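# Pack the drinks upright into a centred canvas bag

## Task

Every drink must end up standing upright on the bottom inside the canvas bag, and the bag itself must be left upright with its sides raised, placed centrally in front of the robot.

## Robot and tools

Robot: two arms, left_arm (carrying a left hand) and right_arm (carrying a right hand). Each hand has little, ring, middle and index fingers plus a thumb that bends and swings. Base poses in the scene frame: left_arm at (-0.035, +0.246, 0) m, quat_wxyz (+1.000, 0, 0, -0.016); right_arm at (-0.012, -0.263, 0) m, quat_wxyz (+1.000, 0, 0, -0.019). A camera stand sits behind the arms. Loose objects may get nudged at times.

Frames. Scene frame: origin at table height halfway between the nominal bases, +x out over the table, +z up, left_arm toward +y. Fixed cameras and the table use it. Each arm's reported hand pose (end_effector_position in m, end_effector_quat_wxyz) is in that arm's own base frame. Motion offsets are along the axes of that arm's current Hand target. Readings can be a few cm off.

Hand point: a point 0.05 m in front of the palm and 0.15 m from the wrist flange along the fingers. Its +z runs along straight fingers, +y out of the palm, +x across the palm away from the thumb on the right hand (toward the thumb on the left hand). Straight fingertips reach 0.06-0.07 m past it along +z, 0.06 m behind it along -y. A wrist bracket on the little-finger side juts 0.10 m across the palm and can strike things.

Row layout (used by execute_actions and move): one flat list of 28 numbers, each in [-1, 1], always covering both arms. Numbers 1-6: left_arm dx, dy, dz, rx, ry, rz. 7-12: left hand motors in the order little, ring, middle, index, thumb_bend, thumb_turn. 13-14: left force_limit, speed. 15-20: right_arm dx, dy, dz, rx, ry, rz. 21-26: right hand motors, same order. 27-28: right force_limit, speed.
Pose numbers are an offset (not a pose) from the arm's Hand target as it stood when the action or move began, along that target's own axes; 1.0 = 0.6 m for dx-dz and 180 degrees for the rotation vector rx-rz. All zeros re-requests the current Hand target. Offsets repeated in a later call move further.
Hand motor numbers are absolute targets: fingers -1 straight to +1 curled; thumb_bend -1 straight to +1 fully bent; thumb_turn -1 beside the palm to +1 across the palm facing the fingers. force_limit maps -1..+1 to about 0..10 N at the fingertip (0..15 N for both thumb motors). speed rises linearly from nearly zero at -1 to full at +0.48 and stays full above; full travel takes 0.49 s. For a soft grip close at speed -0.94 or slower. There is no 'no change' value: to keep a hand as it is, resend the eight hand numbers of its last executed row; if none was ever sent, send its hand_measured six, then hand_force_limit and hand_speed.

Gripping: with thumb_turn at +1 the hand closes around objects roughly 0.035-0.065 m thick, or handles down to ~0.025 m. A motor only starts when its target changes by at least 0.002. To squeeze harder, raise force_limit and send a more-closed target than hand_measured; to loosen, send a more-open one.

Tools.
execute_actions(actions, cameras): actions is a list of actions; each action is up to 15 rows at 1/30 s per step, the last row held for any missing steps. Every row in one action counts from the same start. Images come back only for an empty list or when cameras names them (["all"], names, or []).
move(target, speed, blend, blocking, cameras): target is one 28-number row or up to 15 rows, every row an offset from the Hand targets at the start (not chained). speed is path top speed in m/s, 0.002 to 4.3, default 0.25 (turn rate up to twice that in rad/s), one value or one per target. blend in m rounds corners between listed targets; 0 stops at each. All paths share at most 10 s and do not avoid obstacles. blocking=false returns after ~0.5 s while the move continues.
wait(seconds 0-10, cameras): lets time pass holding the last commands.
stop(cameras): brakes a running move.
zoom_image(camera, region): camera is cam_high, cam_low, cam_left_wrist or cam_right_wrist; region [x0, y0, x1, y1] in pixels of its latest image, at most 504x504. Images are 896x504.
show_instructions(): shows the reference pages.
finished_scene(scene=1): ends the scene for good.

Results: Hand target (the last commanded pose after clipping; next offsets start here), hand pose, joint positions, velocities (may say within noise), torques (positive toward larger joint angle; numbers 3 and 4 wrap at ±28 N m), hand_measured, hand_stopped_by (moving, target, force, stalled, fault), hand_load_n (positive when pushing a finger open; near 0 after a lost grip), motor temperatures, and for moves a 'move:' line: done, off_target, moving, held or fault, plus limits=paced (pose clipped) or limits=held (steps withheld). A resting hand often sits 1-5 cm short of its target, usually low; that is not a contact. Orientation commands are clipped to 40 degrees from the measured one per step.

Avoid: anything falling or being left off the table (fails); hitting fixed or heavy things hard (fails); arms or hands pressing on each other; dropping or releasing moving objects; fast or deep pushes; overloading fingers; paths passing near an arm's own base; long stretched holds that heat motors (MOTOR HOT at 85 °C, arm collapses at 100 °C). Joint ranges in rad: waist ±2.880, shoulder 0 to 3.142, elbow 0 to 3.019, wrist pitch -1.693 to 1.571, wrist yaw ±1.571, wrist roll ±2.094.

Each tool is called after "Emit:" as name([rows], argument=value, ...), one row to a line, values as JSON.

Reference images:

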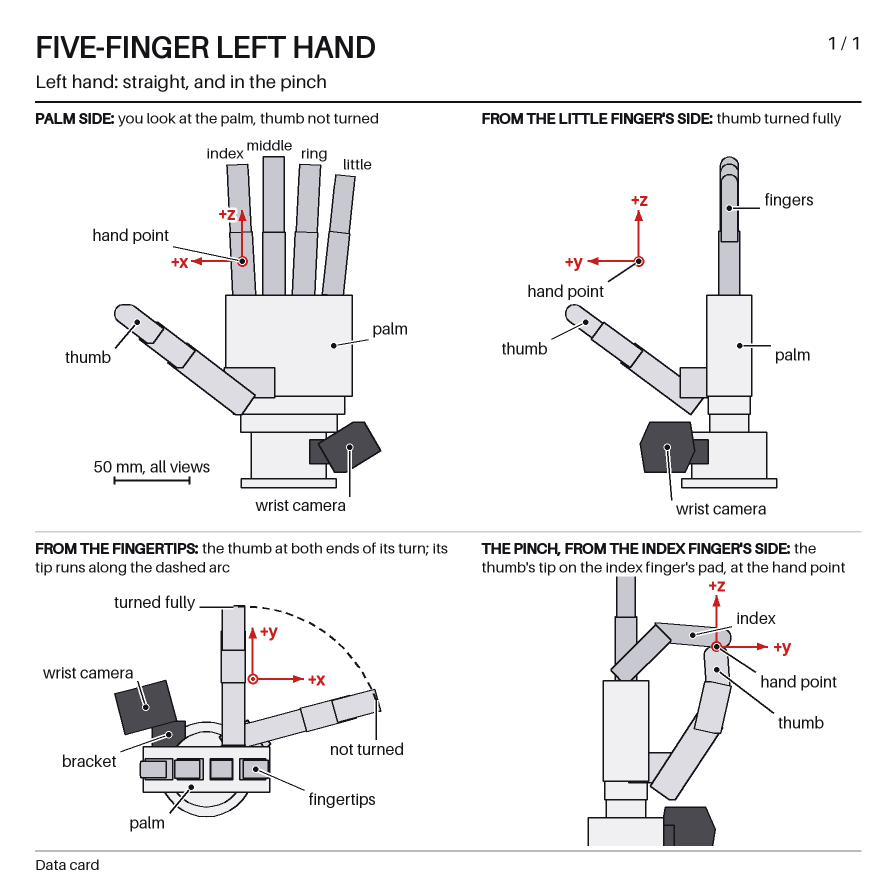

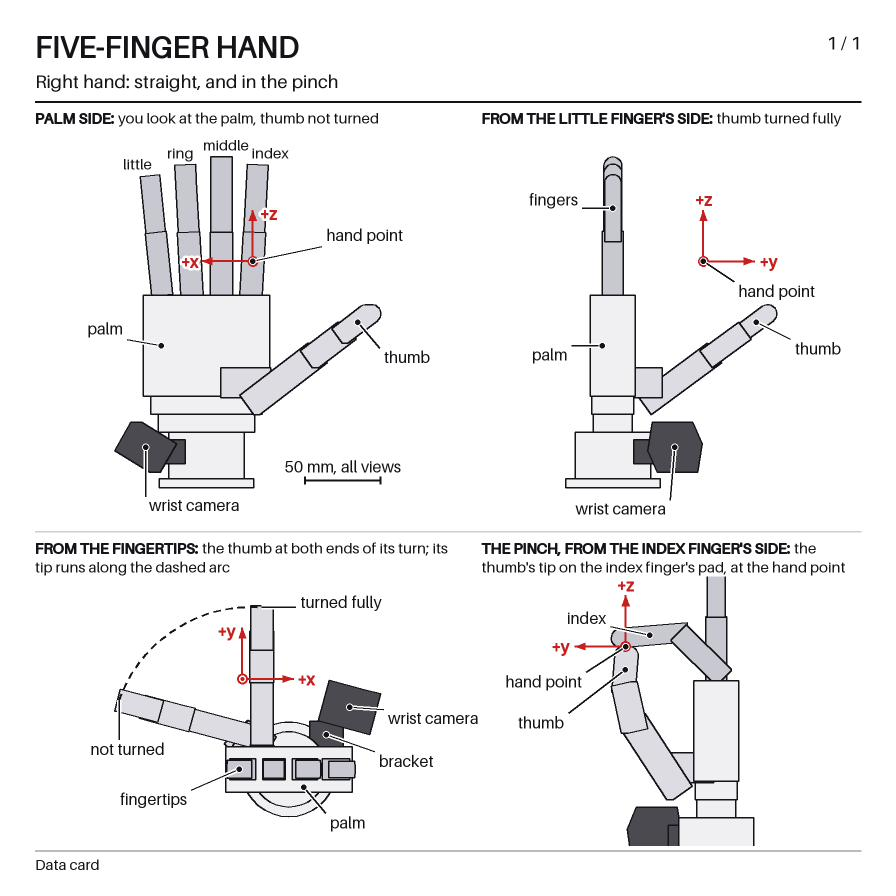

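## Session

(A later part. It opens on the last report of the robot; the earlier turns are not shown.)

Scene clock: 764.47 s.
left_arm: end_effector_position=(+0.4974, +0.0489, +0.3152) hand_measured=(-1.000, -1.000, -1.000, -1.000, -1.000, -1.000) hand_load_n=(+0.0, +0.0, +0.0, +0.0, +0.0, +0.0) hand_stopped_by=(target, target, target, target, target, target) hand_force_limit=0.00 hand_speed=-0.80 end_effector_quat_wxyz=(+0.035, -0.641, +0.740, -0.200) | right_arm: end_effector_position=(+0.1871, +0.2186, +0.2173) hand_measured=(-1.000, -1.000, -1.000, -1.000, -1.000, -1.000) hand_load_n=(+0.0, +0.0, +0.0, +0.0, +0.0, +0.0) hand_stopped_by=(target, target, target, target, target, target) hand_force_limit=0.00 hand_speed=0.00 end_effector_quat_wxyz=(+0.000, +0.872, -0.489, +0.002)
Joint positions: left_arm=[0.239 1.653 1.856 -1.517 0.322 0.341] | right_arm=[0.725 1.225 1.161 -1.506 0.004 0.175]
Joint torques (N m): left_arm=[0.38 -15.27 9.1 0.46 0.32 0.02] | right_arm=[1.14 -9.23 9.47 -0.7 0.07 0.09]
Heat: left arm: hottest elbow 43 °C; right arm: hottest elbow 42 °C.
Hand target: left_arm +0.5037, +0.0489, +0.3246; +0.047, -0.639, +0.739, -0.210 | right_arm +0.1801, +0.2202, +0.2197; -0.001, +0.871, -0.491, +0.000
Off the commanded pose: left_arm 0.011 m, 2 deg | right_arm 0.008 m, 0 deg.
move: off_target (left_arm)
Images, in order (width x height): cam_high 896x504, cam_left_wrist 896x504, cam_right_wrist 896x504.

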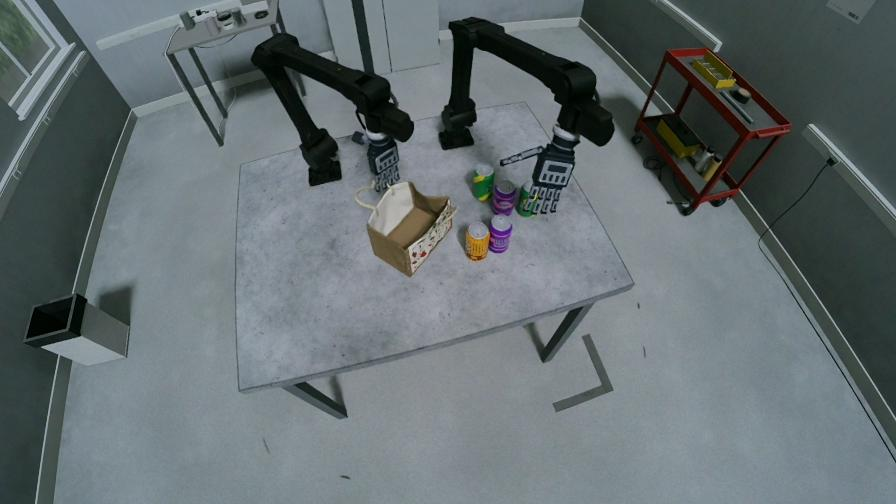

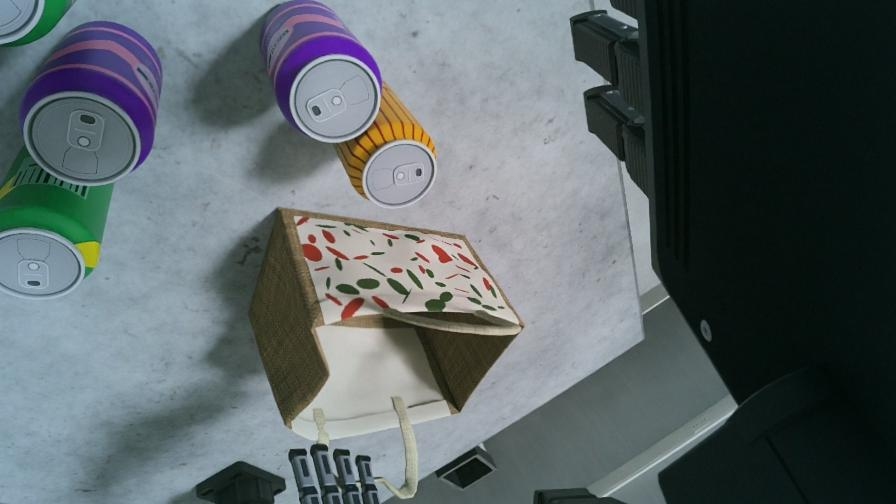

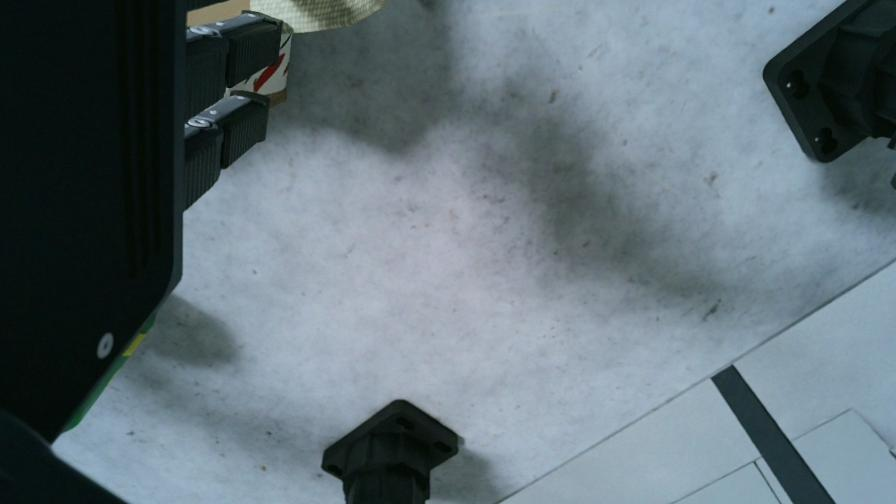

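Emit:
move([
  [0,0,0,0,0,0,-1,-1,-1,-1,-1,-1,0,-0.8,0,0.117,0,0,0,0,-1,-1,-1,-1,-1,-1,0,0],
  [0,0,0,0,0,0,-1,-1,-1,-1,-1,-1,0,-0.8,0.377,0.248,-0.133,0,0,0,-1,-1,-1,-1,-1,-1,0,0],
], speed=0.25, blend=[0.02,0], cameras=["cam_high","cam_left_wrist","cam_low"])

Scene clock: 779.47 s.
left_arm: end_effector_position=(+0.4974, +0.0489, +0.3152) hand_measured=(-1.000, -1.000, -1.000, -1.000, -1.000, -1.000) hand_load_n=(+0.0, +0.0, -0.5, +0.0, +0.0, +0.0) hand_stopped_by=(target, target, target, target, target, target) hand_force_limit=0.00 hand_speed=-0.80 end_effector_quat_wxyz=(+0.035, -0.641, +0.740, -0.200) | right_arm: end_effector_position=(+0.1626, -0.0447, +0.2819) hand_measured=(-1.000, -1.000, -1.000, -1.000, -1.000, -1.000) hand_load_n=(+0.0, +0.0, +0.0, +0.0, +0.0, +0.0) hand_stopped_by=(target, target, target, target, target, target) hand_force_limit=0.00 hand_speed=0.00 end_effector_quat_wxyz=(-0.023, +0.866, -0.495, +0.068)
Joint positions: left_arm=[0.239 1.653 1.856 -1.517 0.322 0.341] | right_arm=[-0.17 0.856 1.109 -1.681 0.004 -0.702]
Joint torques (N m): left_arm=[0.26 -15.15 9.1 0.44 0.32 0.02] | right_arm=[-1.08 -2.08 14.3 -0.29 -0.06 -0.13]
Heat: left arm: hottest elbow 43 °C; right arm: hottest elbow 41 °C.
Hand target: left_arm +0.5037, +0.0489, +0.3246; +0.047, -0.639, +0.739, -0.210 | right_arm +0.1699, -0.0504, +0.2992; +0.000, +0.871, -0.491, +0.000
Off the commanded pose: left_arm 0.011 m, 2 deg | right_arm 0.020 m, 8 deg.
joint sent to its limit (right arm) — joint 4 (wrist pitch), lower limit. The joint targets are off in orientation, not in position.
move: off_target (left_arm, right_arm)
Images, in order (width x height): cam_high 896x504, cam_low 896x504, cam_left_wrist 896x504.

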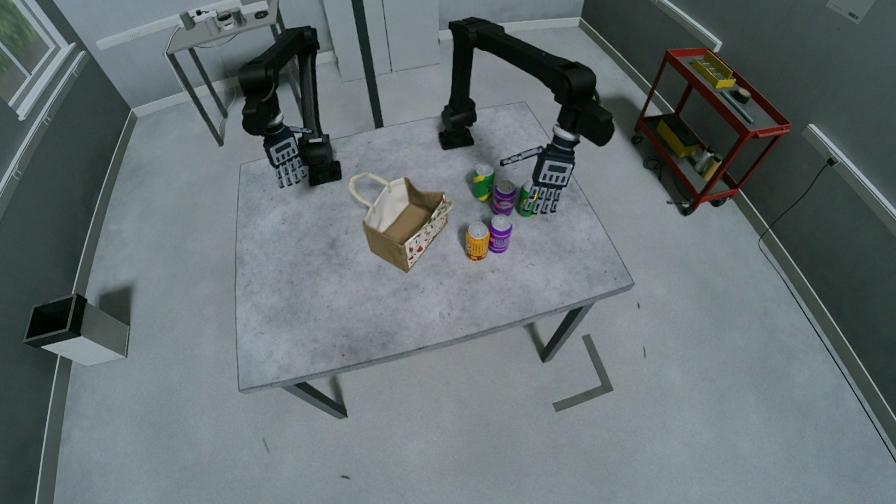

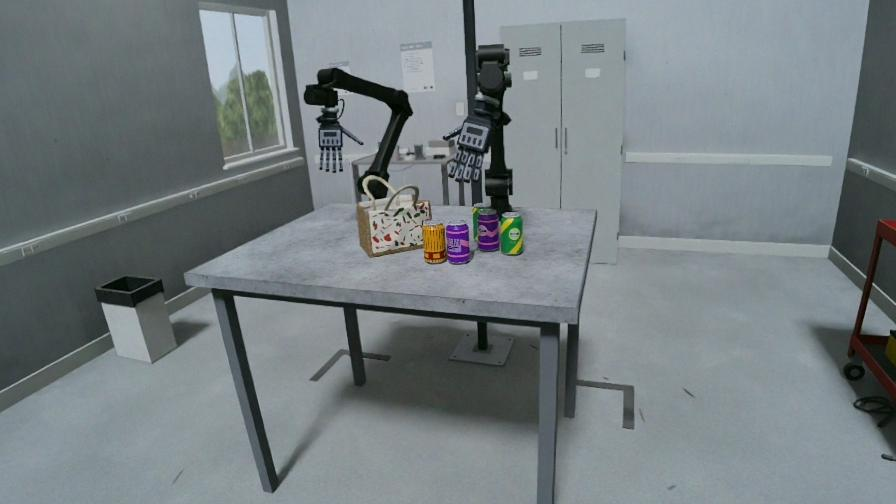

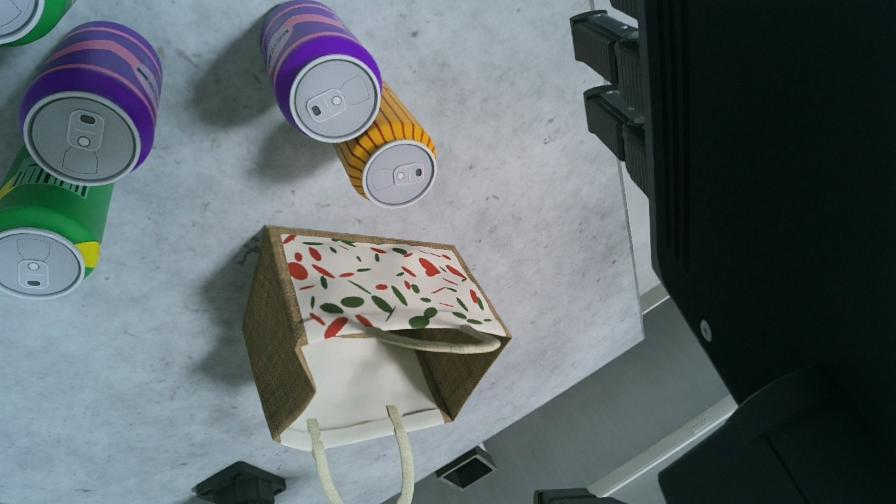

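Emit:
move(target=[0.0612,0.0762,0.193,0.1594,-0.0867,-0.0099,1,1,-1,-1,-1,1,0,0,0,0,0,0,0,0,-1,-1,-1,-1,-1,-1,0,0], speed=0.25, cameras=["all"])

Scene clock: 886.43 s.
left_arm: end_effector_position=(+0.4904, -0.0045, +0.2019) hand_measured=(+1.000, +1.000, -1.000, -1.000, -1.000, +1.000) hand_load_n=(+0.0, +0.0, +0.0, +0.0, +0.0, +0.0) hand_stopped_by=(target, target, target, target, target, target) hand_force_limit=0.00 hand_speed=0.00 end_effector_quat_wxyz=(-0.289, +0.649, -0.645, +0.283) | right_arm: end_effector_position=(+0.1626, -0.0447, +0.2819) hand_measured=(-1.000, -1.000, -1.000, -1.000, -1.000, -1.000) hand_load_n=(+0.0, +0.0, +0.0, +0.0, +0.0, +0.0) hand_stopped_by=(target, target, target, target, target, target) hand_force_limit=0.00 hand_speed=0.00 end_effector_quat_wxyz=(-0.023, +0.866, -0.495, +0.068)
Joint positions: left_arm=[0.065 1.232 1.013 -0.519 0.038 0.042] | right_arm=[-0.17 0.856 1.109 -1.681 0.004 -0.702]
Joint torques (N m): left_arm=[-0.62 -10.7 7.41 2.28 -0.17 -0.07] | right_arm=[-0.97 -2.08 14.26 -0.35 -0.05 -0.12]
Heat: left arm: hottest elbow 43 °C; right arm: hottest elbow 45 °C.
Hand target: left_arm +0.4940, -0.0109, +0.2099; -0.299, +0.641, -0.641, +0.299 | right_arm +0.1699, -0.0504, +0.2992; +0.000, +0.871, -0.491, +0.000
Off the commanded pose: left_arm 0.011 m, 2 deg | right_arm 0.020 m, 8 deg.
joint sent to its limit (right arm) — joint 4 (wrist pitch), lower limit. The joint targets are off in orientation, not in position.
move: off_target (left_arm, right_arm)

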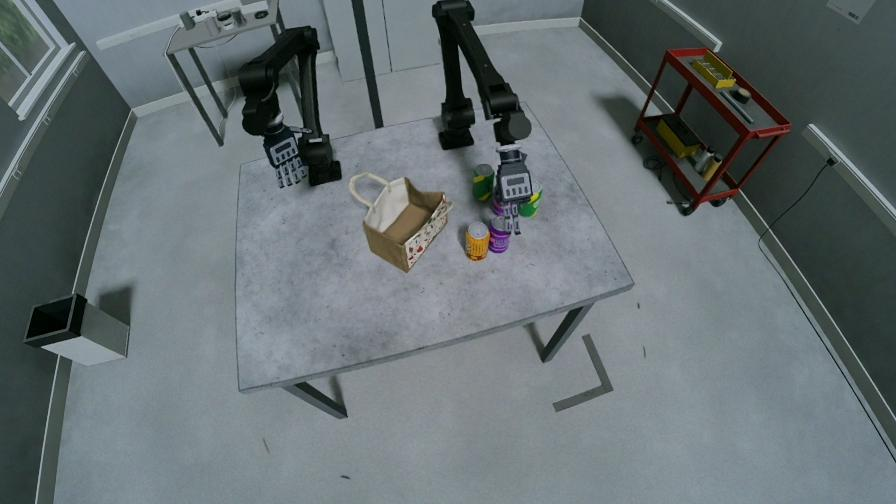

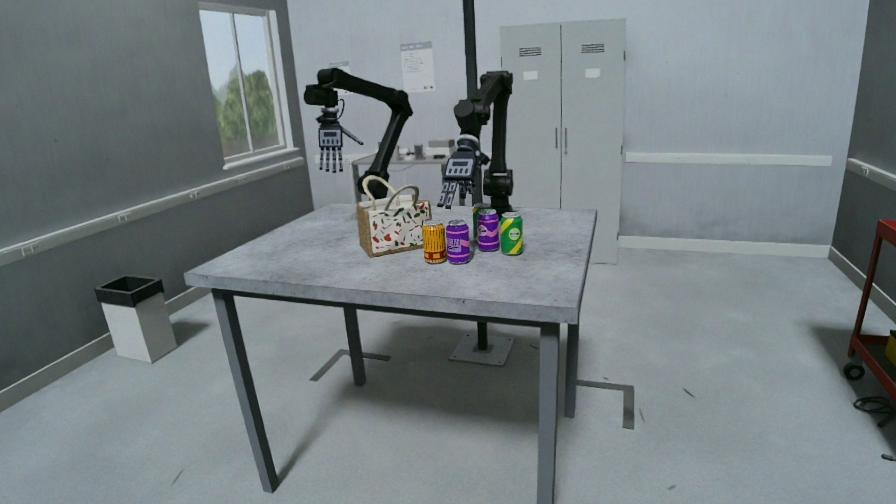

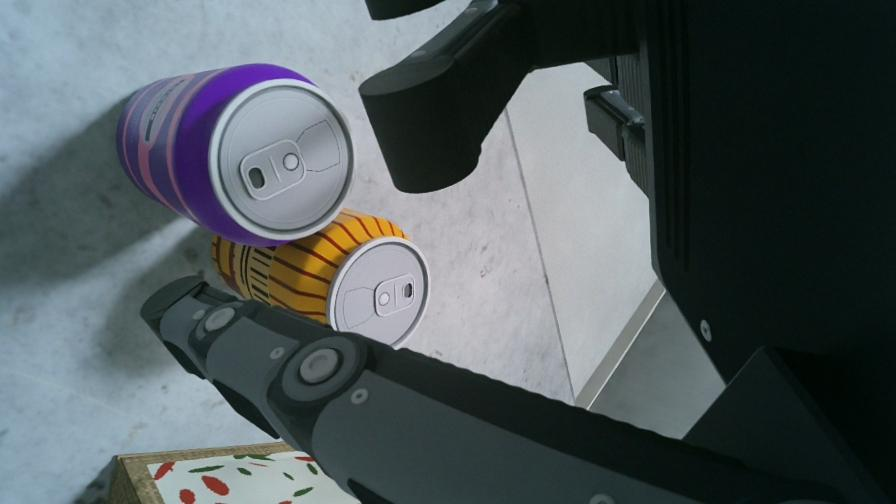

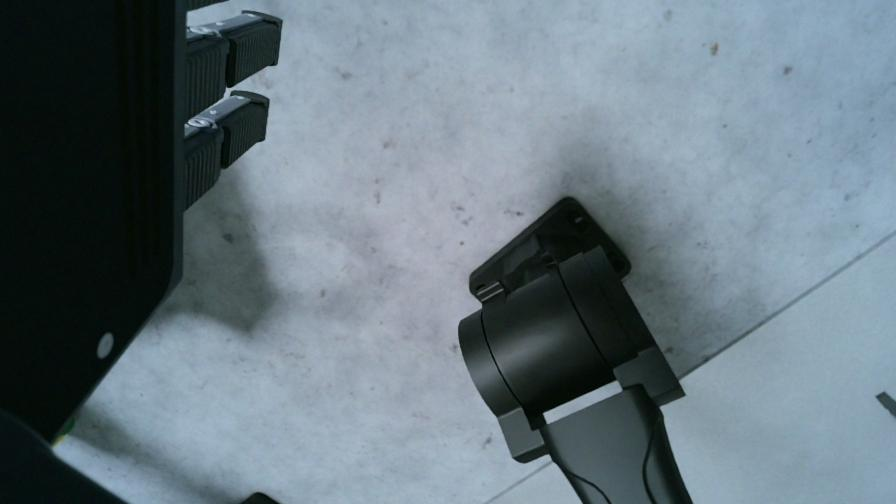

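Emit:
move(target=[0.0075,0.1242,0.0903,0,0,0,1,1,-1,-1,-1,1,0,0,0,0,0,0,0,0,-1,-1,-1,-1,-1,-1,0,0], speed=0.15, cameras=["cam_high","cam_low","cam_left_wrist"])

Scene clock: 916.77 s.
left_arm: end_effector_position=(+0.4823, -0.0090, +0.1198) hand_measured=(+1.000, +1.000, -1.000, -1.000, -1.000, +1.000) hand_load_n=(+0.0, +0.0, +0.0, +0.0, +0.0, +0.0) hand_stopped_by=(target, target, target, target, target, target) hand_force_limit=0.00 hand_speed=0.00 end_effector_quat_wxyz=(-0.296, +0.646, -0.641, +0.290) | right_arm: end_effector_position=(+0.1626, -0.0447, +0.2819) hand_measured=(-1.000, -1.000, -1.000, -1.000, -1.000, -1.000) hand_load_n=(+0.0, +0.0, +0.0, +0.0, +0.0, +0.0) hand_stopped_by=(target, target, target, target, target, target) hand_force_limit=0.00 hand_speed=0.00 end_effector_quat_wxyz=(-0.023, +0.866, -0.495, +0.068)
Joint positions: left_arm=[0.054 1.28 0.815 -0.252 0.029 0.034] | right_arm=[-0.17 0.856 1.109 -1.681 0.004 -0.702]
Joint torques (N m): left_arm=[-0.67 -8.29 7.05 2.28 -0.16 -0.08] | right_arm=[-1.2 -1.96 14.31 -0.38 -0.05 -0.11]
Heat: left arm: hottest elbow 42 °C; right arm: hottest elbow 45 °C.
Hand target: left_arm +0.4876, -0.0154, +0.1178; -0.299, +0.641, -0.641, +0.299 | right_arm +0.1699, -0.0504, +0.2992; +0.000, +0.871, -0.491, +0.000
Off the commanded pose: left_arm 0.008 m, 1 deg | right_arm 0.020 m, 8 deg.
joint sent to its limit (right arm) — joint 4 (wrist pitch), lower limit. The joint targets are off in orientation, not in position.
move: off_target (right_arm)
Images, in order (width x height): cam_high 896x504, cam_low 896x504, cam_left_wrist 896x504.

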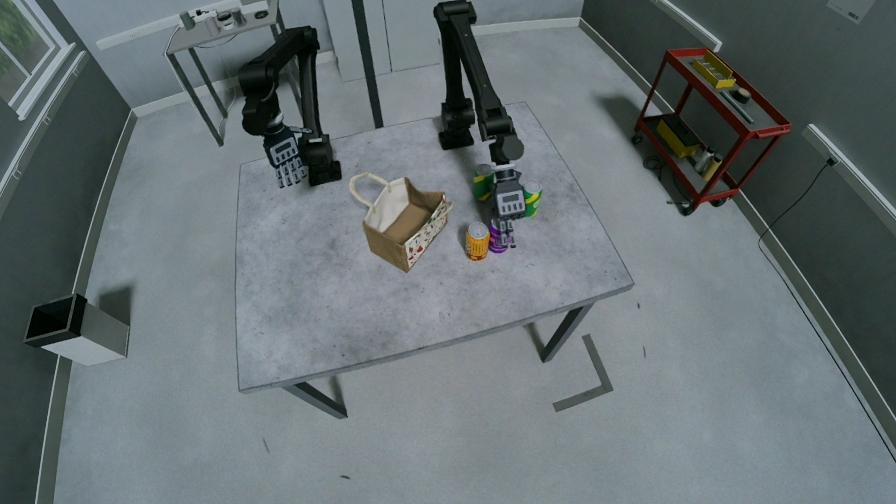

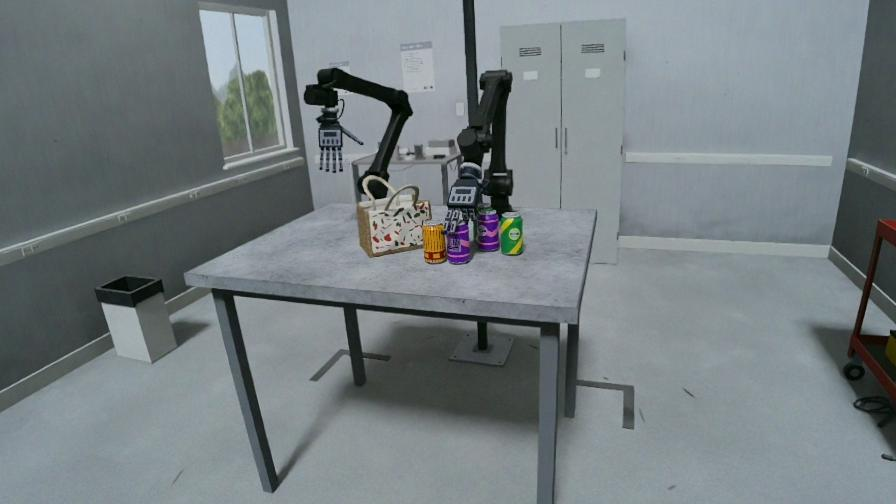

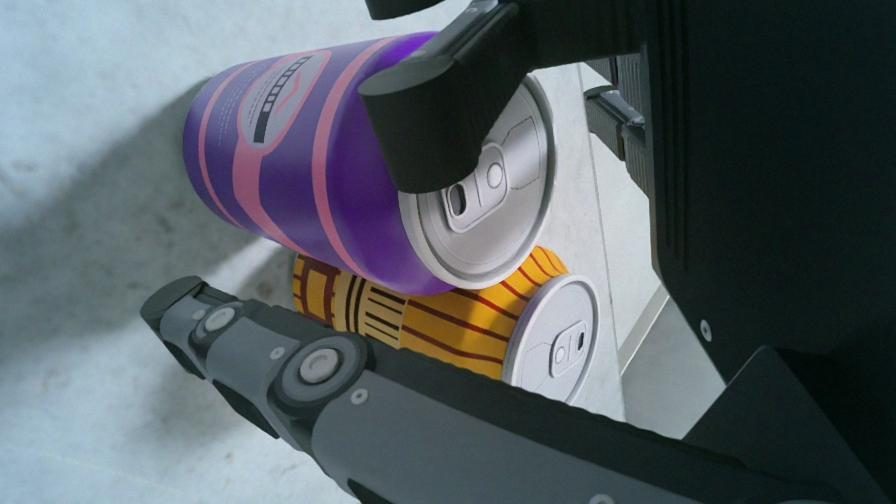

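Emit:
move([
  [0,0.018,0.015,0,0,0,1,1,-1,-1,-1,1,0,0,0,0,0,0,0,0,-1,-1,-1,-1,-1,-1,0,0],
  [0,0.018,0.015,0,0,0,1,1,0.3,0.3,-0.3,1,0,-0.6,0,0,0,0,0,0,-1,-1,-1,-1,-1,-1,0,0],
], speed=0.1, cameras=["cam_high","cam_low","cam_left_wrist"])

Scene clock: 936.00 s.
left_arm: end_effector_position=(+0.4873, -0.0089, +0.1147) hand_measured=(+1.000, +1.000, -0.308, -0.306, -0.654, +1.000) hand_load_n=(+0.0, +0.0, +10.0, +6.5, +16.5, +0.5) hand_stopped_by=(target, target, force, force, force, target) hand_force_limit=0.00 hand_speed=-0.60 end_effector_quat_wxyz=(-0.305, +0.642, -0.637, +0.297) | right_arm: end_effector_position=(+0.1626, -0.0447, +0.2819) hand_measured=(-1.000, -1.000, -1.000, -1.000, -1.000, -1.000) hand_load_n=(+0.0, +0.0, +0.0, +0.0, +0.0, +0.0) hand_stopped_by=(target, target, target, target, target, target) hand_force_limit=0.00 hand_speed=0.00 end_effector_quat_wxyz=(-0.023, +0.866, -0.495, +0.068)
Joint positions: left_arm=[0.054 1.292 0.798 -0.198 0.029 0.032] | right_arm=[-0.17 0.856 1.109 -1.681 0.004 -0.702]
Joint torques (N m): left_arm=[-0.67 -7.59 6.43 1.94 -0.15 -0.06] | right_arm=[-1.14 -1.96 14.31 -0.36 -0.05 -0.11]
Heat: left arm: hottest elbow 42 °C; right arm: hottest elbow 45 °C.
Hand target: left_arm +0.4876, -0.0154, +0.1040; -0.299, +0.641, -0.641, +0.299 | right_arm +0.1699, -0.0504, +0.2992; +0.000, +0.871, -0.491, +0.000
Off the commanded pose: left_arm 0.013 m, 1 deg | right_arm 0.020 m, 8 deg.
joint sent to its limit (right arm) — joint 4 (wrist pitch), lower limit. The joint targets are off in orientation, not in position.
move: off_target (left_arm, right_arm); target 2's new numbers were sent with left_arm's hand 0.012 m and 1 deg from that target
Images, in order (width x height): cam_high 896x504, cam_low 896x504, cam_left_wrist 896x504.

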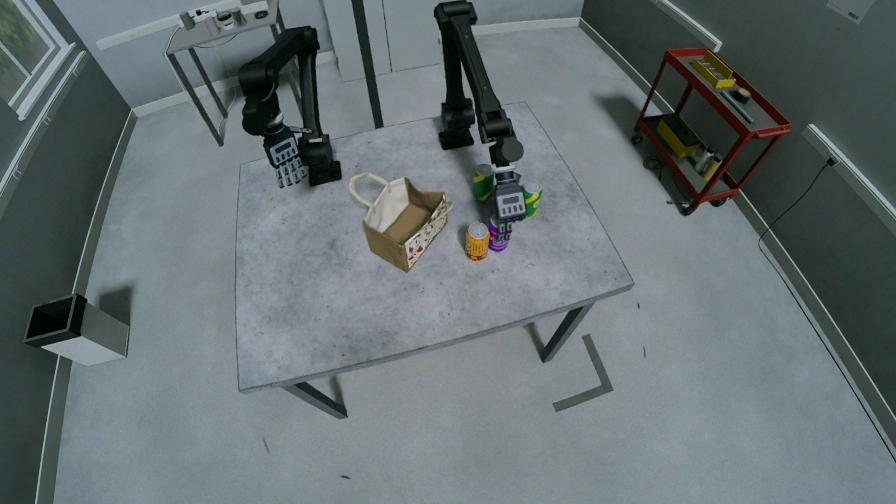

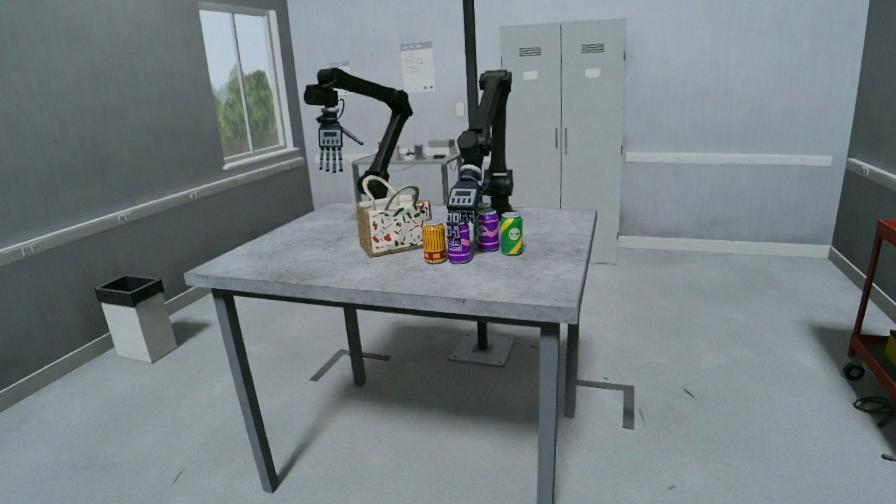

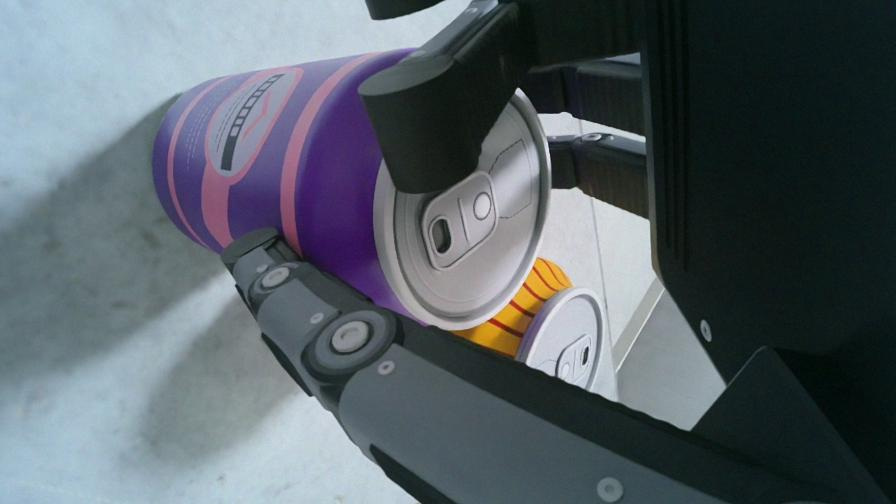

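Emit:
move([
  [-0.005,-0.25,-0.21,0,0,0,1,1,0.3,0.3,-0.3,1,0,-0.6,0,0,0,0,0,0,-1,-1,-1,-1,-1,-1,0,0],
  [0.2743,-0.3212,-0.1773,0,0.0926,0.0777,1,1,0.3,0.3,-0.3,1,0,-0.6,0,0,0,0,0,0,-1,-1,-1,-1,-1,-1,0,0],
  [0.556,-0.175,-0.3515,0,0.1851,0.1554,1,1,0.3,0.3,-0.3,1,0,-0.6,0,0,0,0,0,0,-1,-1,-1,-1,-1,-1,0,0],
], speed=[0.12,0.2,0.2], blend=[0.03,0.05,0], cameras=["all"])

Scene clock: 986.13 s.
left_arm: end_effector_position=(+0.3907, -0.3429, +0.2781) hand_measured=(+1.000, +1.000, -0.308, -0.306, -0.654, +1.000) hand_load_n=(+0.0, +0.0, +10.0, +6.5, +17.0, +1.0) hand_stopped_by=(target, target, force, force, force, target) hand_force_limit=0.00 hand_speed=-0.60 end_effector_quat_wxyz=(+0.154, -0.363, +0.848, -0.355) | right_arm: end_effector_position=(+0.1626, -0.0447, +0.2819) hand_measured=(-1.000, -1.000, -1.000, -1.000, -1.000, -1.000) hand_load_n=(+0.0, +0.0, +0.0, +0.0, +0.0, +0.0) hand_stopped_by=(target, target, target, target, target, target) hand_force_limit=0.00 hand_speed=0.00 end_effector_quat_wxyz=(-0.023, +0.866, -0.495, +0.068)
Joint positions: left_arm=[-0.639 1.315 1.303 -0.769 0.085 0.088] | right_arm=[-0.17 0.856 1.109 -1.681 0.004 -0.702]
Joint torques (N m): left_arm=[0.03 -13.74 11.73 0.95 0.02 -0.04] | right_arm=[-1.08 -2.2 14.32 -0.32 -0.05 -0.11]
Heat: left arm: hottest elbow 42 °C; right arm: hottest elbow 46 °C.
Hand target: left_arm +0.3938, -0.3491, +0.3198; +0.167, -0.358, +0.833, -0.388 | right_arm +0.1699, -0.0504, +0.2992; +0.000, +0.871, -0.491, +0.000
Off the commanded pose: left_arm 0.042 m, 5 deg | right_arm 0.020 m, 8 deg.
joint sent to its limit (right arm) — joint 4 (wrist pitch), lower limit. The joint targets are off in orientation, not in position.
move: off_target (left_arm, right_arm)

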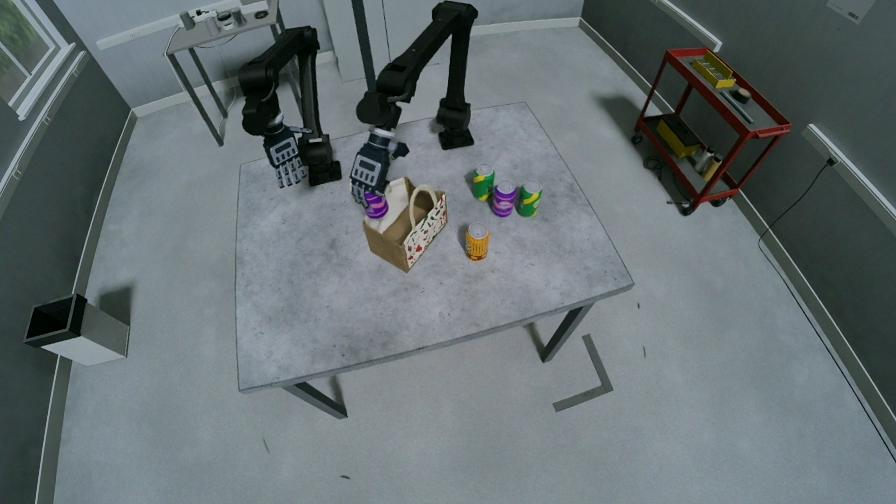

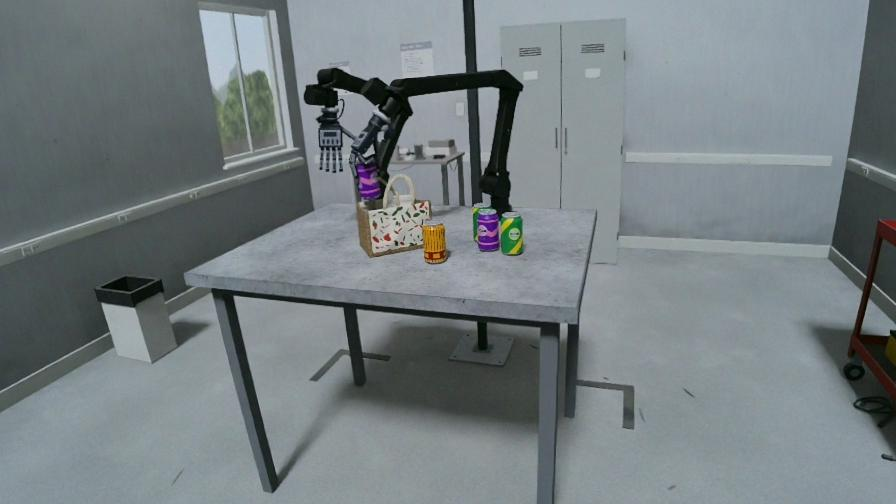

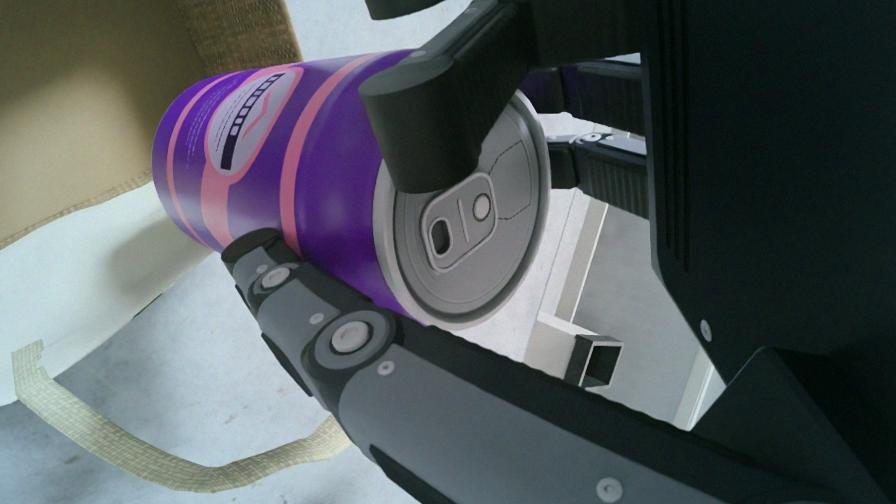

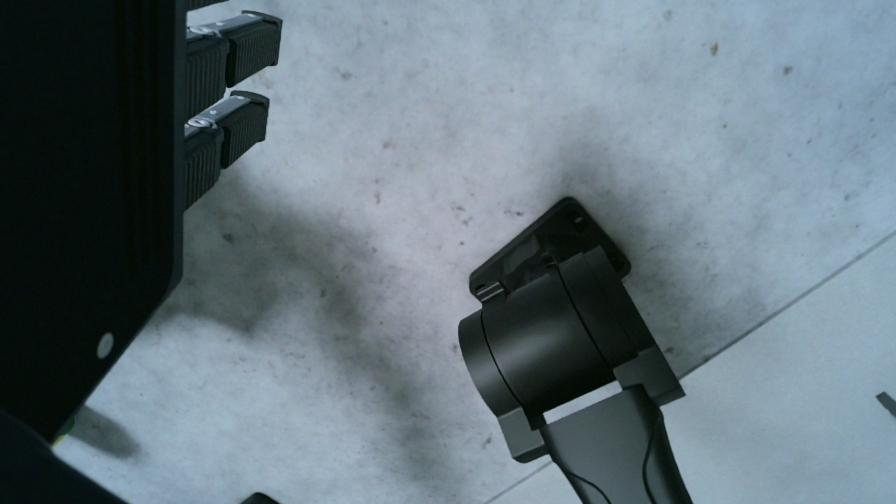

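Emit:
move(target=[0.004,0.0473,0.0213,0.028,0,0,1,1,0.3,0.3,-0.3,1,0,-0.6,0,0,0,0,0,0,-1,-1,-1,-1,-1,-1,0,0], speed=0.15, cameras=["cam_high","cam_low","cam_left_wrist"])

Emit:
zoom_image(camera="cam_high", region=[330, 150, 480, 290])

Scene clock: 1046.40 s.
left_arm: end_effector_position=(+0.3816, -0.3362, +0.2573) hand_measured=(+1.000, +1.000, -0.308, -0.306, -0.654, +1.000) hand_load_n=(+0.0, +0.0, +10.0, +6.0, +17.0, +0.5) hand_stopped_by=(target, target, force, force, force, target) hand_force_limit=0.00 hand_speed=-0.60 end_effector_quat_wxyz=(+0.169, -0.356, +0.836, -0.382) | right_arm: end_effector_position=(+0.1626, -0.0447, +0.2819) hand_measured=(-1.000, -1.000, -1.000, -1.000, -1.000, -1.000) hand_load_n=(+0.0, +0.0, +0.0, +0.0, -0.5, +0.0) hand_stopped_by=(target, target, target, target, target, target) hand_force_limit=0.00 hand_speed=0.00 end_effector_quat_wxyz=(-0.023, +0.866, -0.495, +0.068)
Joint positions: left_arm=[-0.639 1.249 1.162 -0.626 0.085 0.088] | right_arm=[-0.17 0.856 1.109 -1.681 0.004 -0.702]
Joint torques (N m): left_arm=[0.21 -13.22 8.91 3.04 0.33 -0.1] | right_arm=[-1.08 -2.08 14.3 -0.35 -0.05 -0.12]
Motor temperatures (°C): left_arm=[29 34 49 28 26 25] | right_arm=[26 31 46 25 27 27]
Heat: left arm: hottest elbow 49 °C; right arm: hottest elbow 46 °C.
Hand target: left_arm +0.3859, -0.3450, +0.2897; +0.183, -0.350, +0.815, -0.424 | right_arm +0.1699, -0.0504, +0.2992; +0.000, +0.871, -0.491, +0.000
Off the commanded pose: left_arm 0.034 m, 6 deg | right_arm 0.020 m, 8 deg.
joint sent to its limit (right arm) — joint 4 (wrist pitch), lower limit. The joint targets are off in orientation, not in position.
move: off_target (left_arm, right_arm)
Images, in order (width x height): cam_high 896x504, cam_low 896x504, cam_left_wrist 896x504.

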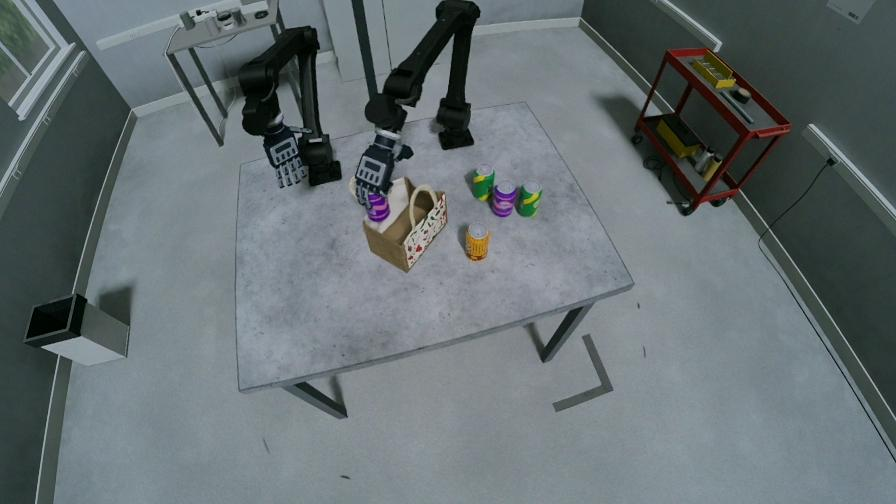

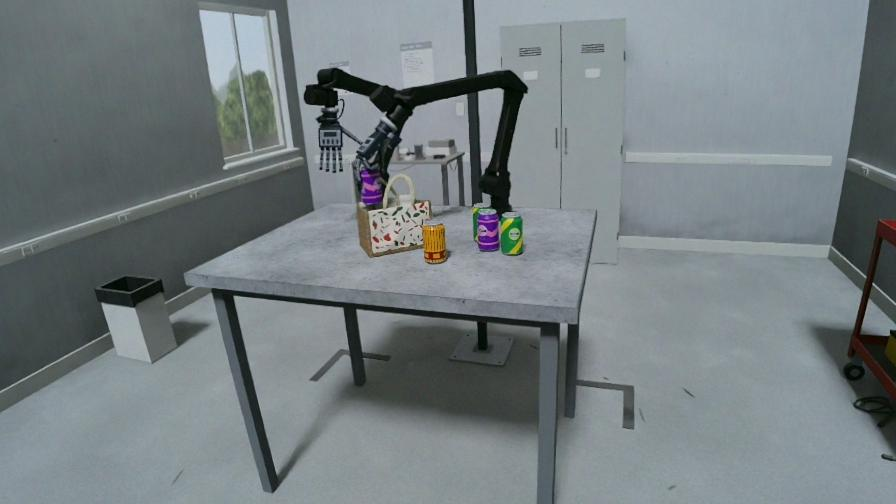

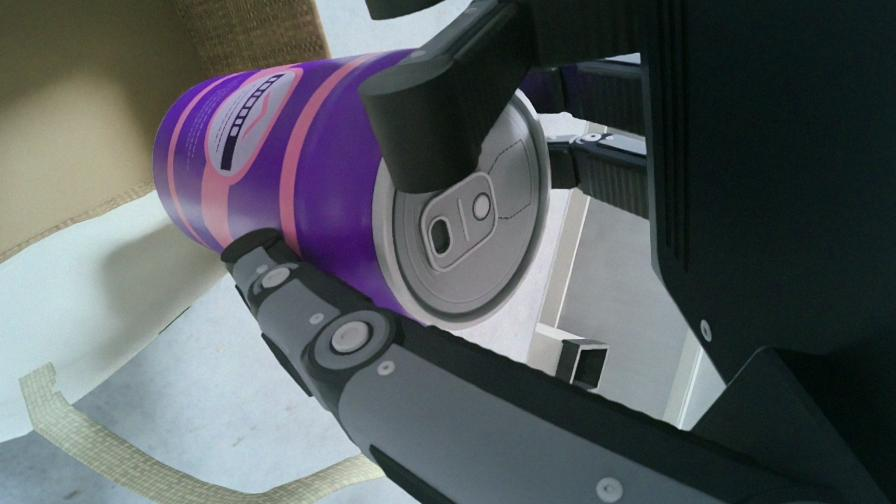

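Scaled by 3.360.

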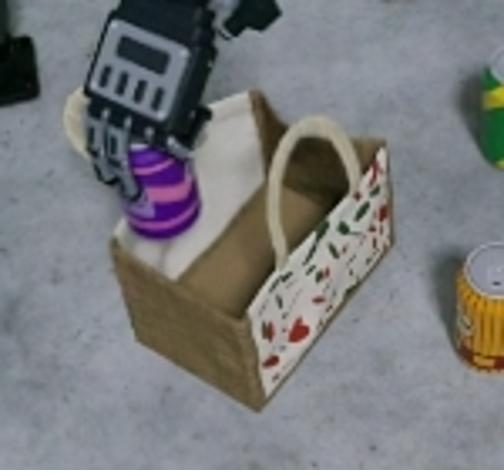

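Emit:
move([
  [-0.02,0.0097,-0.0137,0,0,0,1,1,0.3,0.3,-0.3,1,0,-0.6,0,0,0,0,0,0,-1,-1,-1,-1,-1,-1,0,0],
  [-0.02,0.0915,0.0437,0,0,0,1,1,0.3,0.3,-0.3,1,0,-0.6,0,0,0,0,0,0,-1,-1,-1,-1,-1,-1,0,0],
], speed=0.12, cameras=["cam_high","cam_low","cam_left_wrist"])

Emit:
zoom_image(camera="cam_high", region=[330, 150, 480, 290])

Scene clock: 1096.80 s.
left_arm: end_effector_position=(+0.3742, -0.3246, +0.2091) hand_measured=(+1.000, +1.000, -0.308, -0.306, -0.654, +1.000) hand_load_n=(+0.0, +0.0, +10.0, +6.0, +17.0, +0.5) hand_stopped_by=(target, target, force, force, force, target) hand_force_limit=0.00 hand_speed=-0.60 end_effector_quat_wxyz=(+0.169, -0.357, +0.830, -0.393) | right_arm: end_effector_position=(+0.1626, -0.0447, +0.2819) hand_measured=(-1.000, -1.000, -1.000, -1.000, -1.000, -1.000) hand_load_n=(+0.0, +0.0, +0.0, +0.0, +0.0, +0.0) hand_stopped_by=(target, target, target, target, target, target) hand_force_limit=0.00 hand_speed=0.00 end_effector_quat_wxyz=(-0.023, +0.866, -0.495, +0.068)
Joint positions: left_arm=[-0.62 1.223 1.003 -0.471 0.108 0.088] | right_arm=[-0.17 0.856 1.109 -1.681 0.004 -0.702]
Joint torques (N m): left_arm=[1.38 -10.58 8.75 3.08 0.42 0.08] | right_arm=[-1.08 -2.08 14.3 -0.35 -0.04 -0.11]
Heat: left arm: hottest elbow 47 °C; right arm: hottest elbow 46 °C.
Hand target: left_arm +0.3869, -0.3294, +0.2298; +0.183, -0.350, +0.815, -0.424 | right_arm +0.1699, -0.0504, +0.2992; +0.000, +0.871, -0.491, +0.000
Off the commanded pose: left_arm 0.025 m, 4 deg | right_arm 0.020 m, 8 deg.
joint sent to its limit (right arm) — joint 4 (wrist pitch), lower limit. The joint targets are off in orientation, not in position.
move: off_target (left_arm, right_arm)
Images, in order (width x height): cam_high 896x504, cam_low 896x504, cam_left_wrist 896x504.

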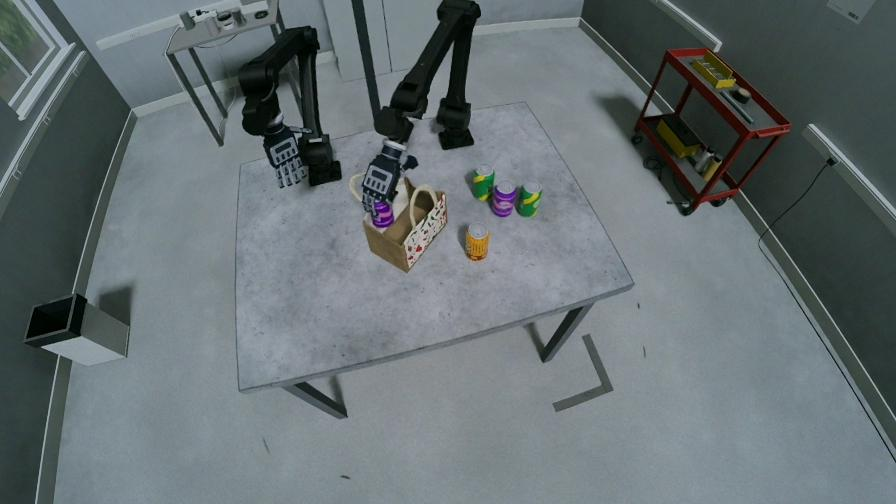

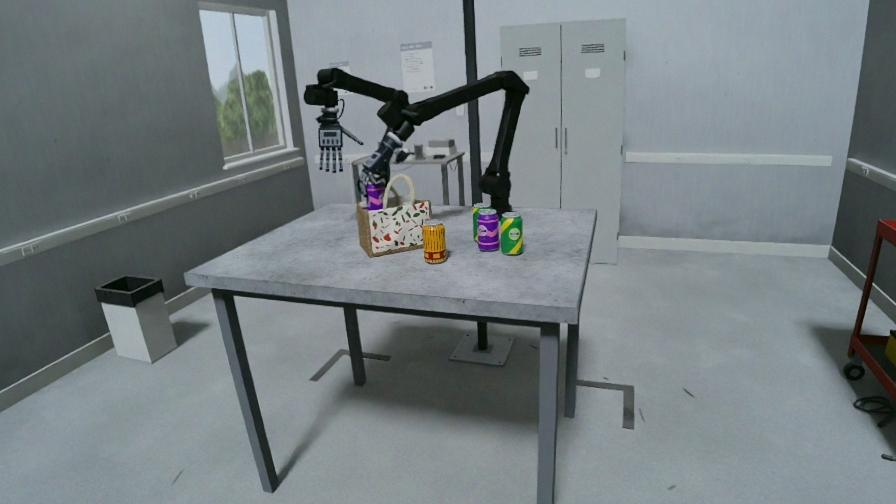

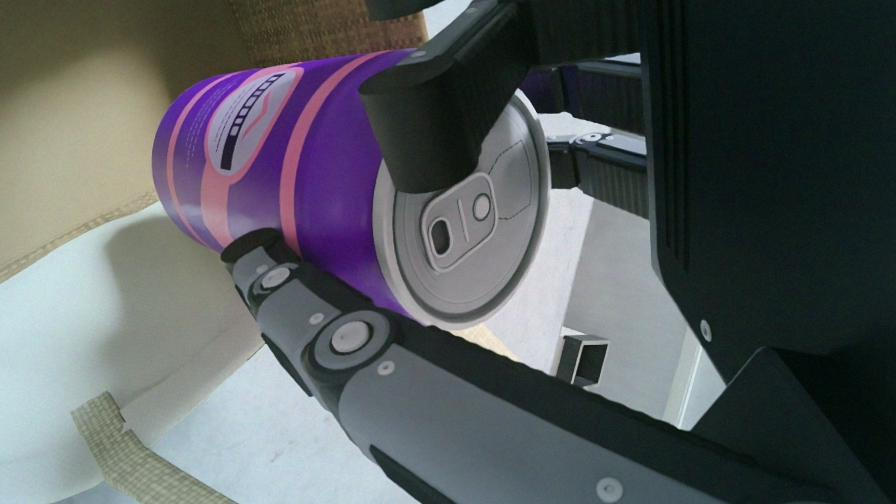

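Scaled by 3.360.

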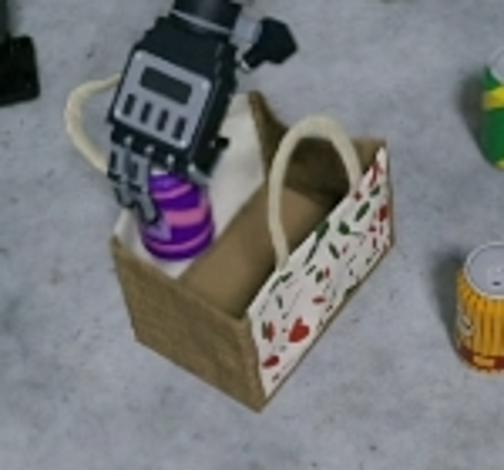

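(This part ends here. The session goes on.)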